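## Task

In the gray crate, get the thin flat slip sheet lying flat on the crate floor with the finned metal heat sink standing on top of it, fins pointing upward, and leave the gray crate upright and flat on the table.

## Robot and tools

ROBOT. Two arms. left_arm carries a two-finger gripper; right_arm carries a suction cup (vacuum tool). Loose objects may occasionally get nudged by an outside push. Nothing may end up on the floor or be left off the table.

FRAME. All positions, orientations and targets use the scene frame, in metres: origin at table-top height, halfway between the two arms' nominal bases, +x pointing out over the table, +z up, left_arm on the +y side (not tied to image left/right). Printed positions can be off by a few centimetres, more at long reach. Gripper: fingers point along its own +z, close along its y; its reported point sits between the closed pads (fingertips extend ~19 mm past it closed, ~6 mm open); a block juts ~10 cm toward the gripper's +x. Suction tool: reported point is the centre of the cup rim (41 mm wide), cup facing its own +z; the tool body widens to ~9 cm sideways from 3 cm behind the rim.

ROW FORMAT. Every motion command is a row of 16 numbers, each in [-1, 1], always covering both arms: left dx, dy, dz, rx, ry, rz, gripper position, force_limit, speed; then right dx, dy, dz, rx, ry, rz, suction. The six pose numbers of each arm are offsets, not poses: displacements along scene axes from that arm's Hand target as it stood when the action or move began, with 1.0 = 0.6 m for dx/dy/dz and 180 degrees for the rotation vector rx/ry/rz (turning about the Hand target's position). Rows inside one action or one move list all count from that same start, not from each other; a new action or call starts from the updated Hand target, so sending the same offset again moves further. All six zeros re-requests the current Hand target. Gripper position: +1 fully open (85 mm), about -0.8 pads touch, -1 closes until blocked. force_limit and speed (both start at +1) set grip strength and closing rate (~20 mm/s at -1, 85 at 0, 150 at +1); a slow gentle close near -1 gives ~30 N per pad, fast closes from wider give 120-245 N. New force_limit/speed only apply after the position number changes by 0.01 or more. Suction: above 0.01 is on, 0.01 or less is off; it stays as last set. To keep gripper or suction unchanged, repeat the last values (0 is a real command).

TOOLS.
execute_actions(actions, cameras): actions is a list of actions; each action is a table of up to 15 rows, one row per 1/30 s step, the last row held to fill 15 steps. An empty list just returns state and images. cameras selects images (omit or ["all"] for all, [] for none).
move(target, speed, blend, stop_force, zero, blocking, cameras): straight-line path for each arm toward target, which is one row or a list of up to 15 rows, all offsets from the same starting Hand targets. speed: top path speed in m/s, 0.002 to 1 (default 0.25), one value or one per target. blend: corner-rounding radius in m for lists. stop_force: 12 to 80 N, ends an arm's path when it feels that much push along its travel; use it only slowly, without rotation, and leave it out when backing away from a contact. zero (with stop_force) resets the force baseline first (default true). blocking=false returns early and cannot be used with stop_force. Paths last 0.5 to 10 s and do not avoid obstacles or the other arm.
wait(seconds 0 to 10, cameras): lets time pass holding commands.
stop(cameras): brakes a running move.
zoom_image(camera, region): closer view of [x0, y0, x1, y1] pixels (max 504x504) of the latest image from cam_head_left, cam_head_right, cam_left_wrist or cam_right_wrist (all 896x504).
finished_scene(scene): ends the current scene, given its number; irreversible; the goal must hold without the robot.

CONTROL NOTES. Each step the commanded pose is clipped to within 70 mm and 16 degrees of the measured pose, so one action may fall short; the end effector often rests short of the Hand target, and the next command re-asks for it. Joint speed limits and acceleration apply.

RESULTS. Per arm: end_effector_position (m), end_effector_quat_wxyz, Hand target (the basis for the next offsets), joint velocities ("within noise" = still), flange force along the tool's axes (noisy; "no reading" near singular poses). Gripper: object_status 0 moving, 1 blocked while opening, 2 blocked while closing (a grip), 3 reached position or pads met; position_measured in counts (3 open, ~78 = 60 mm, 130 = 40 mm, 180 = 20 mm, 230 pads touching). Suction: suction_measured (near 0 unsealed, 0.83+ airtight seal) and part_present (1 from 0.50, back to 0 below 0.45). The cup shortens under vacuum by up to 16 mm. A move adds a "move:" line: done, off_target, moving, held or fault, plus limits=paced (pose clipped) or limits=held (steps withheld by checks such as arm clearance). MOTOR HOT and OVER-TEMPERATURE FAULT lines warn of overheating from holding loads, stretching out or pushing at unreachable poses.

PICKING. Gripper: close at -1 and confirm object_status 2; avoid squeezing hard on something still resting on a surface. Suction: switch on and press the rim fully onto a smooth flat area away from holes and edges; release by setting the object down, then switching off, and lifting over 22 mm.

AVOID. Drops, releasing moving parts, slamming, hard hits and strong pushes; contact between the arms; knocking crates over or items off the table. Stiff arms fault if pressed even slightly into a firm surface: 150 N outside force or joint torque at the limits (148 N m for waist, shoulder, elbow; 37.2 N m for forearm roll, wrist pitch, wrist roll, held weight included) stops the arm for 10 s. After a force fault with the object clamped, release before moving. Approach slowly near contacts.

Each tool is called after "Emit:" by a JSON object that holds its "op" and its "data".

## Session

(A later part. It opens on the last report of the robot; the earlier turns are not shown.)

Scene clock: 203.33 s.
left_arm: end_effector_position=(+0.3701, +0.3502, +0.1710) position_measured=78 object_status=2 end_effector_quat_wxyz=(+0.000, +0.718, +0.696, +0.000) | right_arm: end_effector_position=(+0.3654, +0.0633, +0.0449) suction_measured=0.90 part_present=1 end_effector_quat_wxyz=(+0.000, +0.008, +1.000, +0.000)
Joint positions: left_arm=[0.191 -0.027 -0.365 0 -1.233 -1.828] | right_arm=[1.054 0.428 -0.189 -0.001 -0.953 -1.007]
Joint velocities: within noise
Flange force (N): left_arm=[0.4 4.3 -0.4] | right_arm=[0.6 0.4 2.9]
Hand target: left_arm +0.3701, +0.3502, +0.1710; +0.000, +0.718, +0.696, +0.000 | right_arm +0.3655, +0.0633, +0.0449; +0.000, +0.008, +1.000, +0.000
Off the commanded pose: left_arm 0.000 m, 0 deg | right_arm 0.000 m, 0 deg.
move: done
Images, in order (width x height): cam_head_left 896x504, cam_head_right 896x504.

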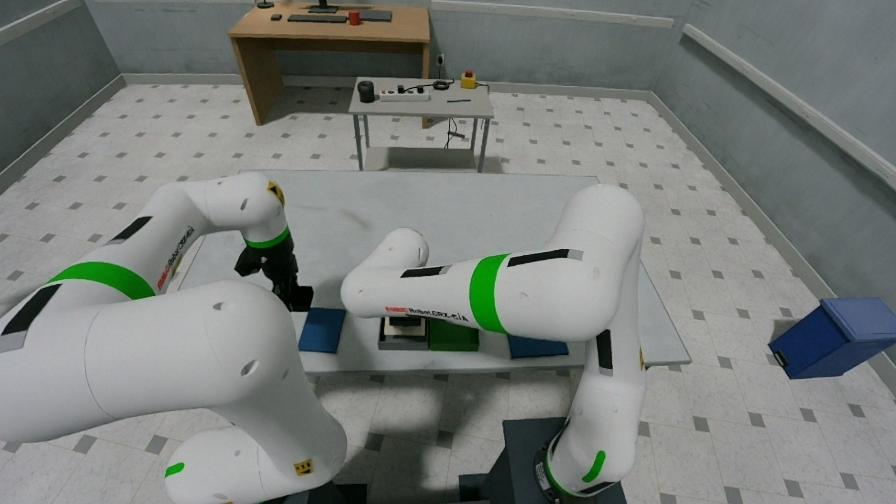

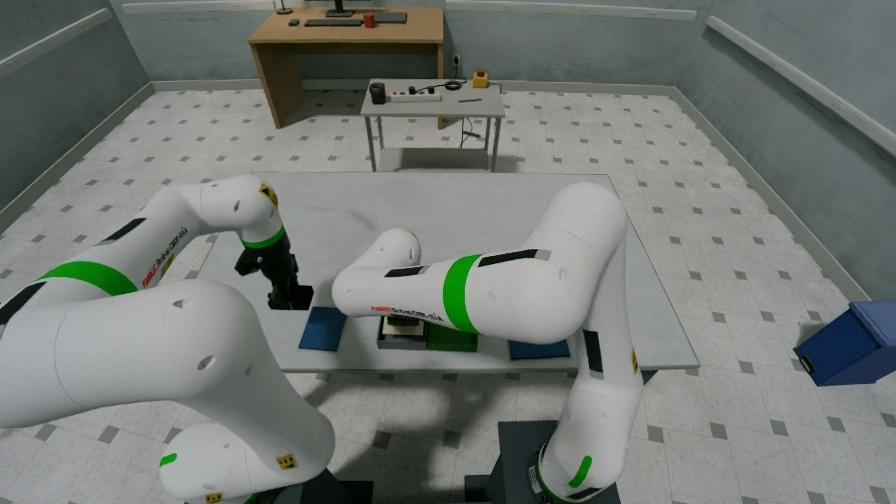

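Emit:
{"op": "move", "data": {"target": [[0,0,0,0,0,0,-1,-0.8,-1, 0,0.0058,0,0,0,0,1],[0,0,0,0,0,0,-1,-0.8,-1, 0,0.0058,-0.077,0,0,0,1],[0,0,0,0,0,0,-1,-0.8,-1, 0,0.0058,-0.108,0,0,0,1]], "speed": [0.05,0.06,0.01], "stop_force": 12, "cameras": ["cam_head_left","cam_head_right"]}}

Emit:
{"op": "zoom_image", "data": {"camera": "cam_head_left", "region": [374, 314, 434, 354]}}

Scene clock: 226.90 s.
left_arm: end_effector_position=(+0.3701, +0.3502, +0.1710) position_measured=78 object_status=2 end_effector_quat_wxyz=(+0.000, +0.718, +0.696, +0.000) | right_arm: end_effector_position=(+0.3655, +0.0668, -0.0118) suction_measured=0.90 part_present=1 end_effector_quat_wxyz=(+0.000, +0.008, +1.000, +0.000)
Joint positions: left_arm=[0.191 -0.027 -0.365 0 -1.233 -1.828] | right_arm=[1.058 0.522 -0.213 -0.001 -0.835 -1.011]
Joint velocities: within noise
Flange force (N): left_arm=[0.4 4.0 -0.3] | right_arm=[4.2 -2.4 -20.4]
Hand target: left_arm +0.3701, +0.3502, +0.1710; +0.000, +0.718, +0.696, +0.000 | right_arm +0.3655, +0.0668, -0.0118; +0.000, +0.008, +1.000, +0.000 (not the last commanded pose)
Off the commanded pose: left_arm 0.000 m, 0 deg | right_arm 0.008 m, 0 deg.
move: contact (right_arm); path passed 2 of 3 targets
Images, in order (width x height): cam_head_left 896x504, cam_head_right 896x504.

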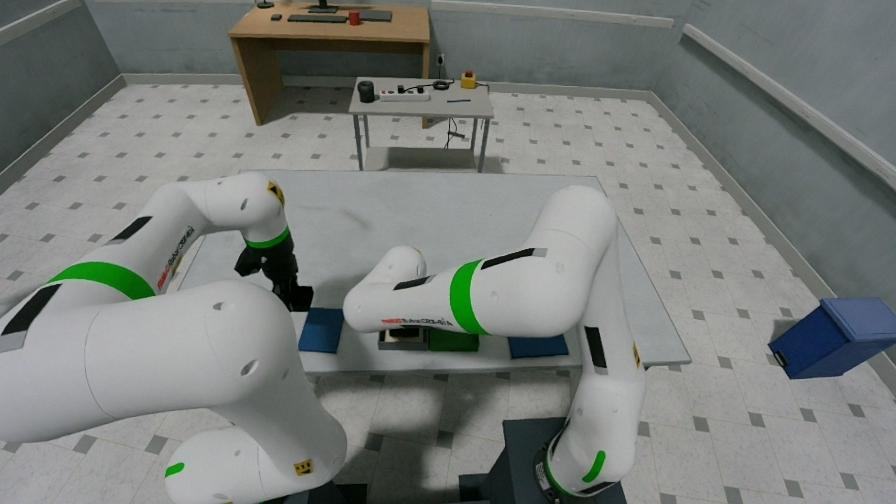

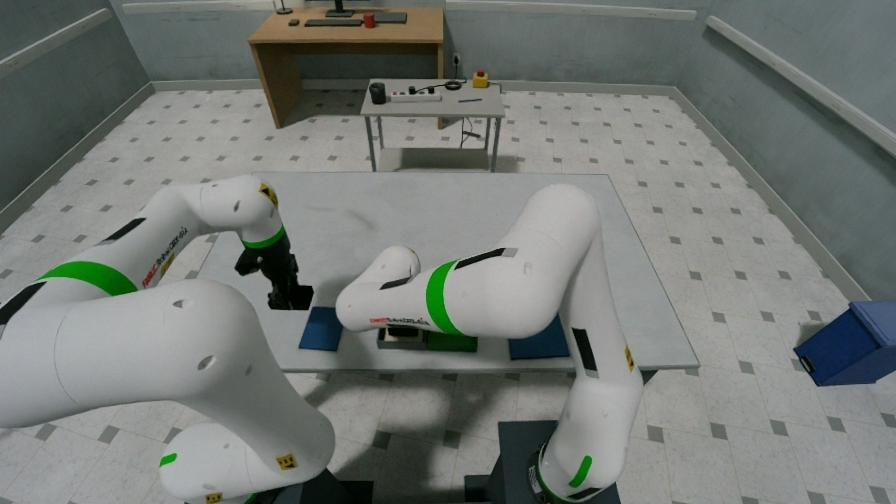

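Scaled by 8.400 from the camera's 896x504 image, which has a finer 1280x720 frame.

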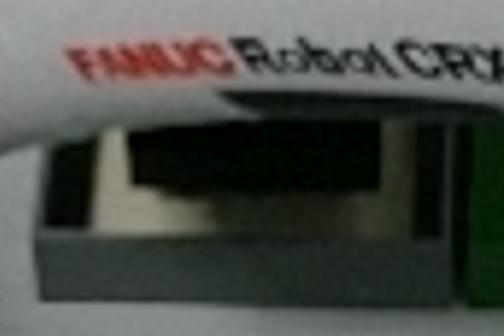

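Emit:
{"op": "move", "data": {"target": [0,0,0,0,0,0,-1,-0.8,-1, 0,0,0.004,0,0,0,0], "speed": 0.02, "cameras": []}}

Emit:
{"op": "wait", "data": {"seconds": 0.3, "cameras": []}}

Scene clock: 234.30 s.
left_arm: end_effector_position=(+0.3701, +0.3502, +0.1710) position_measured=78 object_status=2 end_effector_quat_wxyz=(+0.000, +0.718, +0.696, +0.000) | right_arm: end_effector_position=(+0.3655, +0.0668, -0.0094) suction_measured=0.00 part_present=0 end_effector_quat_wxyz=(+0.000, +0.008, +1.000, +0.000)
Joint positions: left_arm=[0.191 -0.027 -0.365 0 -1.233 -1.828] | right_arm=[1.058 0.518 -0.212 -0.001 -0.84 -1.011]
Joint velocities: within noise
Flange force (N): left_arm=[0.6 3.6 -0.2] | right_arm=[2.0 -0.3 -11.3]
Hand target: left_arm +0.3701, +0.3502, +0.1710; +0.000, +0.718, +0.696, +0.000 | right_arm +0.3655, +0.0668, -0.0094; +0.000, +0.008, +1.000, +0.000
Off the commanded pose: left_arm 0.000 m, 0 deg | right_arm 0.000 m, 0 deg.
move: done
No camera images: "cameras" was empty.

Scene clock: 234.60 s.
left_arm: end_effector_position=(+0.3701, +0.3502, +0.1710) position_measured=78 object_status=2 end_effector_quat_wxyz=(+0.000, +0.718, +0.696, +0.000) | right_arm: end_effector_position=(+0.3655, +0.0668, -0.0094) suction_measured=0.00 part_present=0 end_effector_quat_wxyz=(+0.000, +0.008, +1.000, +0.000)
Joint positions: left_arm=[0.191 -0.027 -0.365 0 -1.233 -1.828] | right_arm=[1.058 0.518 -0.212 -0.001 -0.84 -1.011]
Joint velocities: within noise
Flange force (N): left_arm=[0.6 4.4 0.1] | right_arm=[2.0 -0.1 -11.2]
Hand target: left_arm +0.3701, +0.3502, +0.1710; +0.000, +0.718, +0.696, +0.000 | right_arm +0.3655, +0.0668, -0.0094; +0.000, +0.008, +1.000, +0.000
Off the commanded pose: left_arm 0.000 m, 0 deg | right_arm 0.000 m, 0 deg.
wait: 0.30 s; at rest by 0.17 s
No camera images: "cameras" was empty.

Emit:
{"op": "move", "data": {"target": [[0,0,0,0,0,0,-1,-0.8,-1, 0,0,0.07,0,0,0,0],[0,0,0,0,0,0,-1,-0.8,-1, 0,0,0.35,0,0,0,0],[0,0,0,0,0,0,-1,-0.8,-1, 0,-0.45,0.38,0,0,0,0],[0.049,-0.481,-0.06,0,0,-0.0044,-1,-0.8,-1, 0,-0.81,0.38,0,0,0,0],[0.049,-0.481,-0.085,0,0,-0.0044,-1,-0.8,-1, 0,-0.81,0.38,0,0,0,0]], "speed": [0.05,0.25,0.3,0.22,0.1], "blend": [0.01,0.04,0.04,0.01,0], "cameras": ["cam_left_wrist","cam_head_left","cam_head_right"]}}

Emit:
{"op": "zoom_image", "data": {"camera": "cam_left_wrist", "region": [240, 30, 740, 310]}}

Scene clock: 246.23 s.
left_arm: end_effector_position=(+0.3995, +0.0617, +0.1200) position_measured=78 object_status=2 end_effector_quat_wxyz=(+0.000, +0.723, +0.691, +0.000) | right_arm: end_effector_position=(+0.3655, -0.4192, +0.2186) suction_measured=0.00 part_present=0 end_effector_quat_wxyz=(+0.000, +0.008, +1.000, +0.000)
Joint positions: left_arm=[-0.432 0.349 -0.056 0 -1.167 -1.219] | right_arm=[0.094 -0.062 -0.325 -0.001 -1.308 -0.047]
Joint velocities: within noise
Flange force (N): left_arm=[-1.7 3.5 0.6] | right_arm=[0.6 1.4 2.1]
Hand target: left_arm +0.3995, +0.0616, +0.1200; +0.000, +0.723, +0.691, +0.000 | right_arm +0.3655, -0.4192, +0.2186; +0.000, +0.008, +1.000, +0.000
Off the commanded pose: left_arm 0.000 m, 0 deg | right_arm 0.000 m, 0 deg.
move: done; blend cut to 0.0075 m at target 4
camera_calibration:
cam_left_wrist: T_world_to_cam=[[0.995766, -0.0805499, -0.0443, -0.369369], [-0.0609578, -0.939283, 0.337685, 0.0581292], [-0.0688108, -0.333555, -0.940216, 0.288397], [0, 0, 0, 1]] pos_world=[0.391193, 0.121043, 0.235163]
Images, in order (width x height): cam_head_left 896x504, cam_head_right 896x504, cam_left_wrist 896x504.

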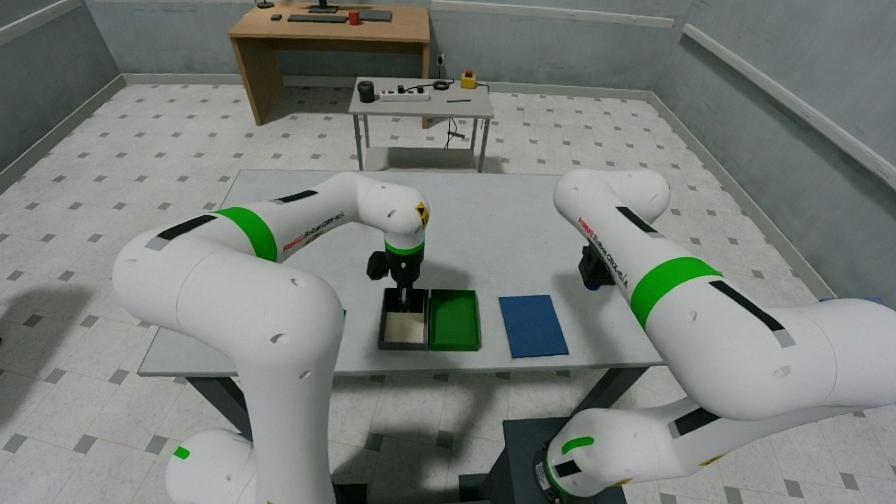

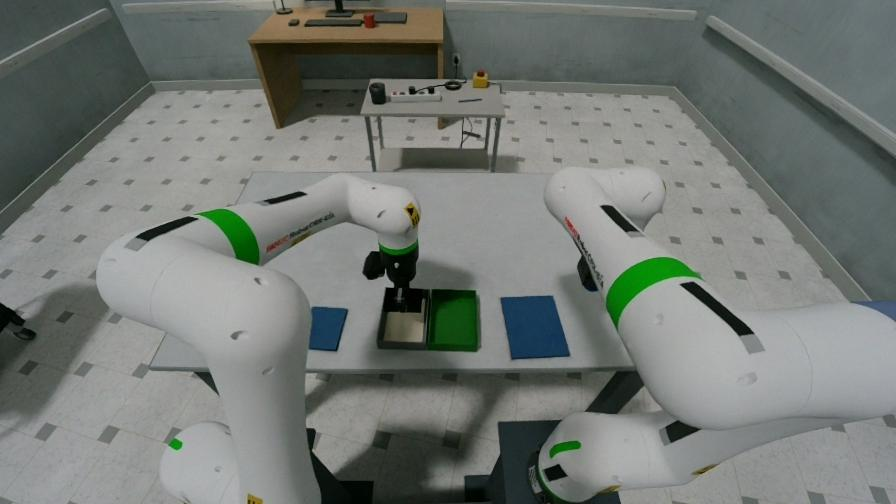

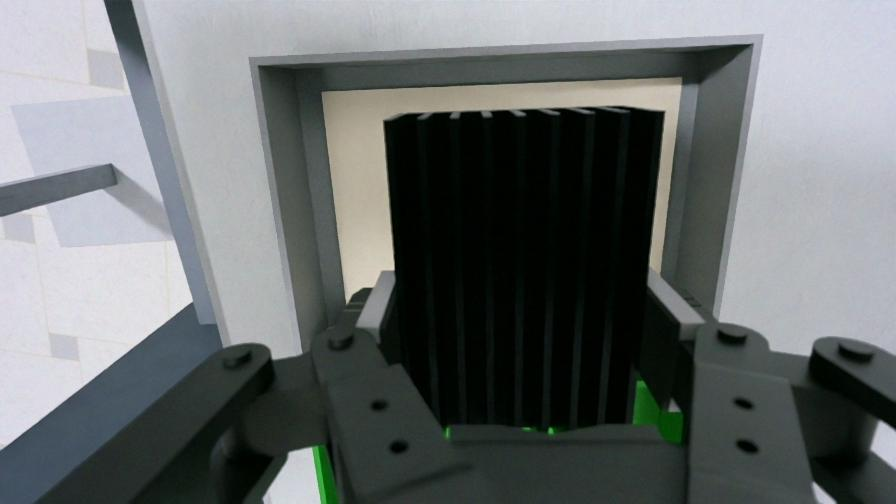

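Scaled by 1.008 from the camera's 896x504 image, which has a finer 1280x720 frame.

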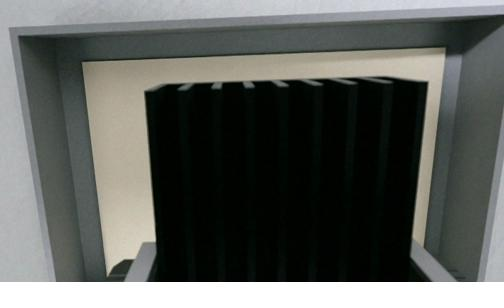

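Emit:
{"op": "move", "data": {"target": [[0.0017,-0.001,-0.03,0,0,0,-1,-0.8,-1, 0,0,0,0,0,0,0],[0.0017,-0.001,-0.142,0,0,0,-1,-0.8,-1, 0,0,0,0,0,0,0],[0.0017,-0.001,-0.167,0,0,0,-1,-0.8,-1, 0,0,0,0,0,0,0]], "speed": [0.08,0.1,0.01], "stop_force": 12, "cameras": ["cam_left_wrist"]}}

Scene clock: 261.13 s.
left_arm: end_effector_position=(+0.4006, +0.0610, +0.0288) position_measured=78 object_status=2 end_effector_quat_wxyz=(+0.000, +0.723, +0.691, +0.000) | right_arm: end_effector_position=(+0.3655, -0.4192, +0.2186) suction_measured=0.00 part_present=0 end_effector_quat_wxyz=(+0.000, +0.008, +1.000, +0.000)
Joint positions: left_arm=[-0.433 0.459 -0.141 0 -0.971 -1.219] | right_arm=[0.094 -0.062 -0.325 -0.001 -1.308 -0.047]
Joint velocities: within noise
Flange force (N): left_arm=[1.9 1.1 -19.6] | right_arm=[0.7 1.4 2.5]
Hand target: left_arm +0.4006, +0.0610, +0.0288; +0.000, +0.723, +0.691, +0.000 (not the last commanded pose) | right_arm +0.3655, -0.4192, +0.2186; +0.000, +0.008, +1.000, +0.000
Off the commanded pose: left_arm 0.009 m, 0 deg | right_arm 0.000 m, 0 deg.
move: contact (left_arm); path passed 2 of 3 targets
camera_calibration:
cam_left_wrist: T_world_to_cam=[[0.995785, -0.0803435, -0.0442461, -0.374494], [-0.0607604, -0.939194, 0.337969, 0.0882945], [-0.0687092, -0.333856, -0.940117, 0.2025], [0, 0, 0, 1]] pos_world=[0.392193, 0.120444, 0.143963]
Images, in order (width x height): cam_left_wrist 896x504.

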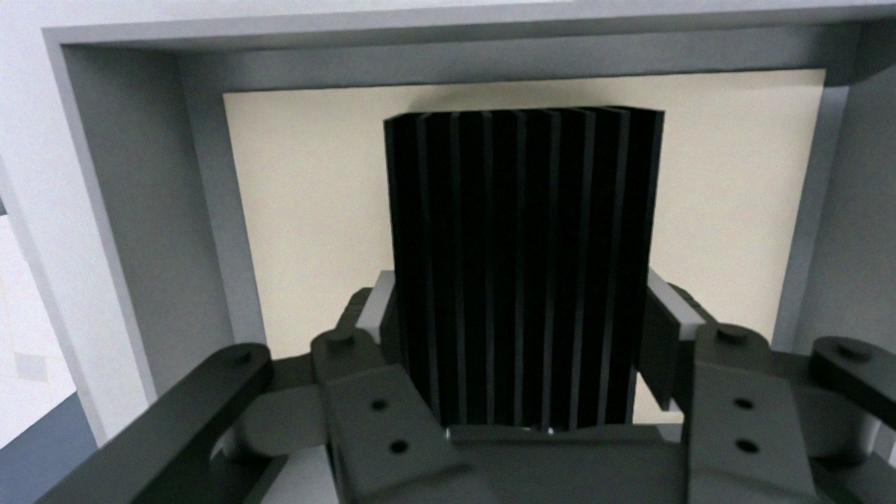

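Emit:
{"op": "execute_actions", "data": {"actions": [[[0,0,0.001,0,0,0,-1,-0.8,-1,0,0,0,0,0,0,0]],[[0,0,0,0,0,0,0.6,-0.8,-1,0,0,0,0,0,0,0]],[[0,0,0,0,0,0,0.6,-0.8,-1,0,0,0,0,0,0,0]]], "cameras": ["cam_left_wrist"]}}

Scene clock: 268.33 s.
left_arm: end_effector_position=(+0.4006, +0.0610, +0.0295) position_measured=53 object_status=3 end_effector_quat_wxyz=(+0.000, +0.723, +0.691, +0.000) | right_arm: end_effector_position=(+0.3655, -0.4192, +0.2186) suction_measured=0.00 part_present=0 end_effector_quat_wxyz=(+0.000, +0.008, +1.000, +0.000)
Joint positions: left_arm=[-0.433 0.458 -0.14 0 -0.973 -1.219] | right_arm=[0.094 -0.062 -0.325 -0.001 -1.308 -0.047]
Joint velocities: within noise
Flange force (N): left_arm=[-1.1 2.9 -1.0] | right_arm=[0.4 1.3 2.3]
Flange force at the end of the 1st action (N): left_arm=[-1.1 2.9 1.5] | right_arm=[0.9 1.7 2.1]
Flange force at the end of the 2nd action (N): left_arm=[-1.1 3.1 -0.7] | right_arm=[0.4 1.1 2.3]
Hand target: left_arm +0.4006, +0.0610, +0.0294; +0.000, +0.723, +0.691, +0.000 | right_arm +0.3655, -0.4192, +0.2186; +0.000, +0.008, +1.000, +0.000
Off the commanded pose: left_arm 0.000 m, 0 deg | right_arm 0.000 m, 0 deg.
camera_calibration:
cam_left_wrist: T_world_to_cam=[[0.995778, -0.0804358, -0.0442221, -0.374452], [-0.0608617, -0.939218, 0.337884, 0.0881127], [-0.0687122, -0.333766, -0.940148, 0.203153], [0, 0, 0, 1]] pos_world=[0.392193, 0.120443, 0.144663]
Images, in order (width x height): cam_left_wrist 896x504.

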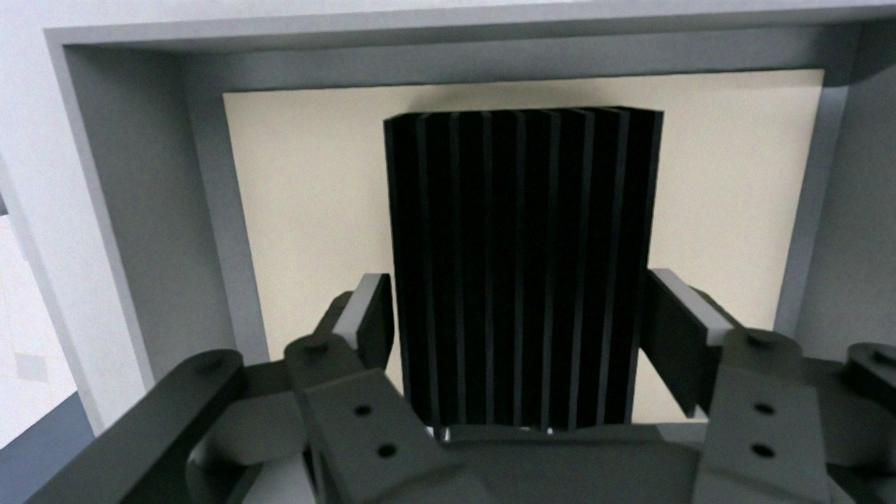

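Emit:
{"op": "move", "data": {"target": [[0,0,0.08,0,0,0,0.6,-0.8,-1, 0,0,0,0,0,0,0],[0,0,0.25,0,0,0,0.6,-0.8,-1, 0,0,0,0,0,0,0]], "speed": [0.08,0.25], "blend": [0.01,0], "cameras": ["cam_left_wrist","cam_head_left"]}}

Scene clock: 272.70 s.
left_arm: end_effector_position=(+0.4006, +0.0610, +0.1795) position_measured=53 object_status=3 end_effector_quat_wxyz=(+0.000, +0.723, +0.691, +0.000) | right_arm: end_effector_position=(+0.3655, -0.4192, +0.2186) suction_measured=0.00 part_present=0 end_effector_quat_wxyz=(+0.000, +0.008, +1.000, +0.000)
Joint positions: left_arm=[-0.433 0.303 0.031 0 -1.298 -1.219] | right_arm=[0.094 -0.062 -0.325 -0.001 -1.308 -0.047]
Joint velocities: within noise
Flange force (N): left_arm=[-2.4 5.1 -3.3] | right_arm=[0.4 1.3 2.2]
Hand target: left_arm +0.4006, +0.0610, +0.1794; +0.000, +0.723, +0.691, +0.000 | right_arm +0.3655, -0.4192, +0.2186; +0.000, +0.008, +1.000, +0.000
Off the commanded pose: left_arm 0.000 m, 0 deg | right_arm 0.000 m, 0 deg.
move: done
camera_calibration:
cam_left_wrist: T_world_to_cam=[[0.995766, -0.080625, -0.0441476, -0.367814], [-0.0610581, -0.93917, 0.337981, 0.0374729], [-0.0687119, -0.333854, -0.940117, 0.344177], [0, 0, 0, 1]] pos_world=[0.392193, 0.120443, 0.294663]
Images, in order (width x height): cam_head_left 896x504, cam_left_wrist 896x504.

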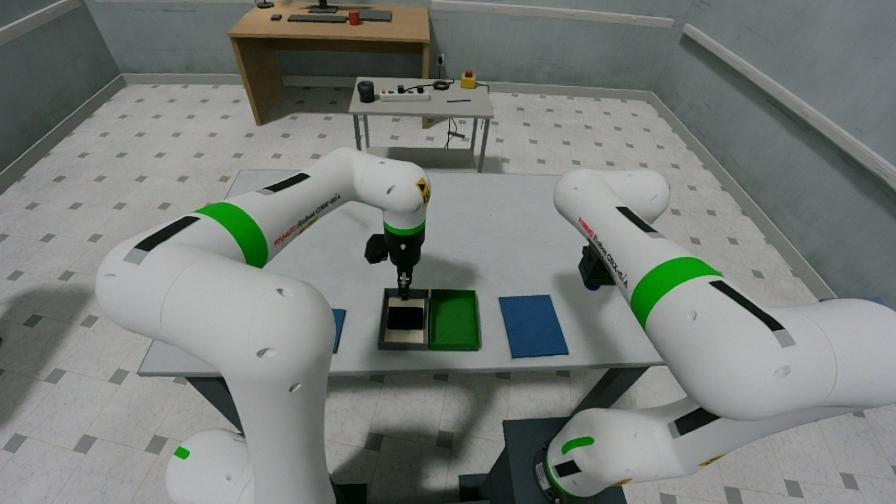

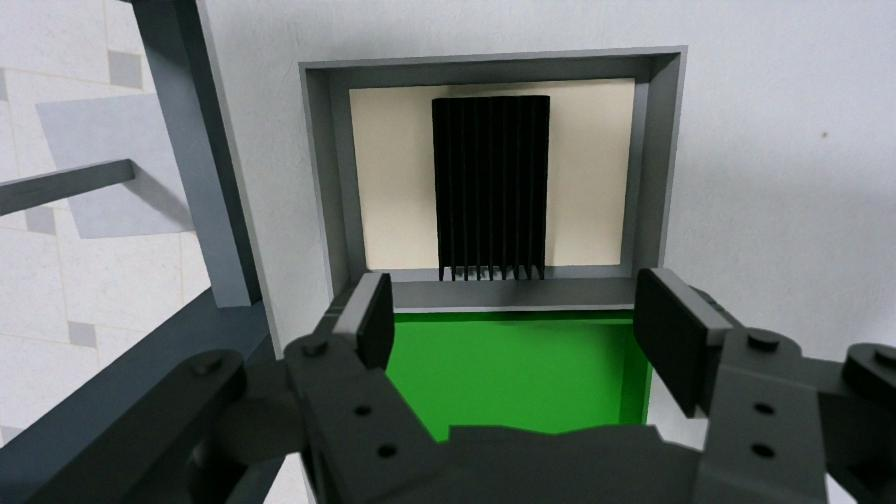

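Emit:
{"op": "finished_scene", "data": {"scene": 3}}

The scene is finished: the task was done.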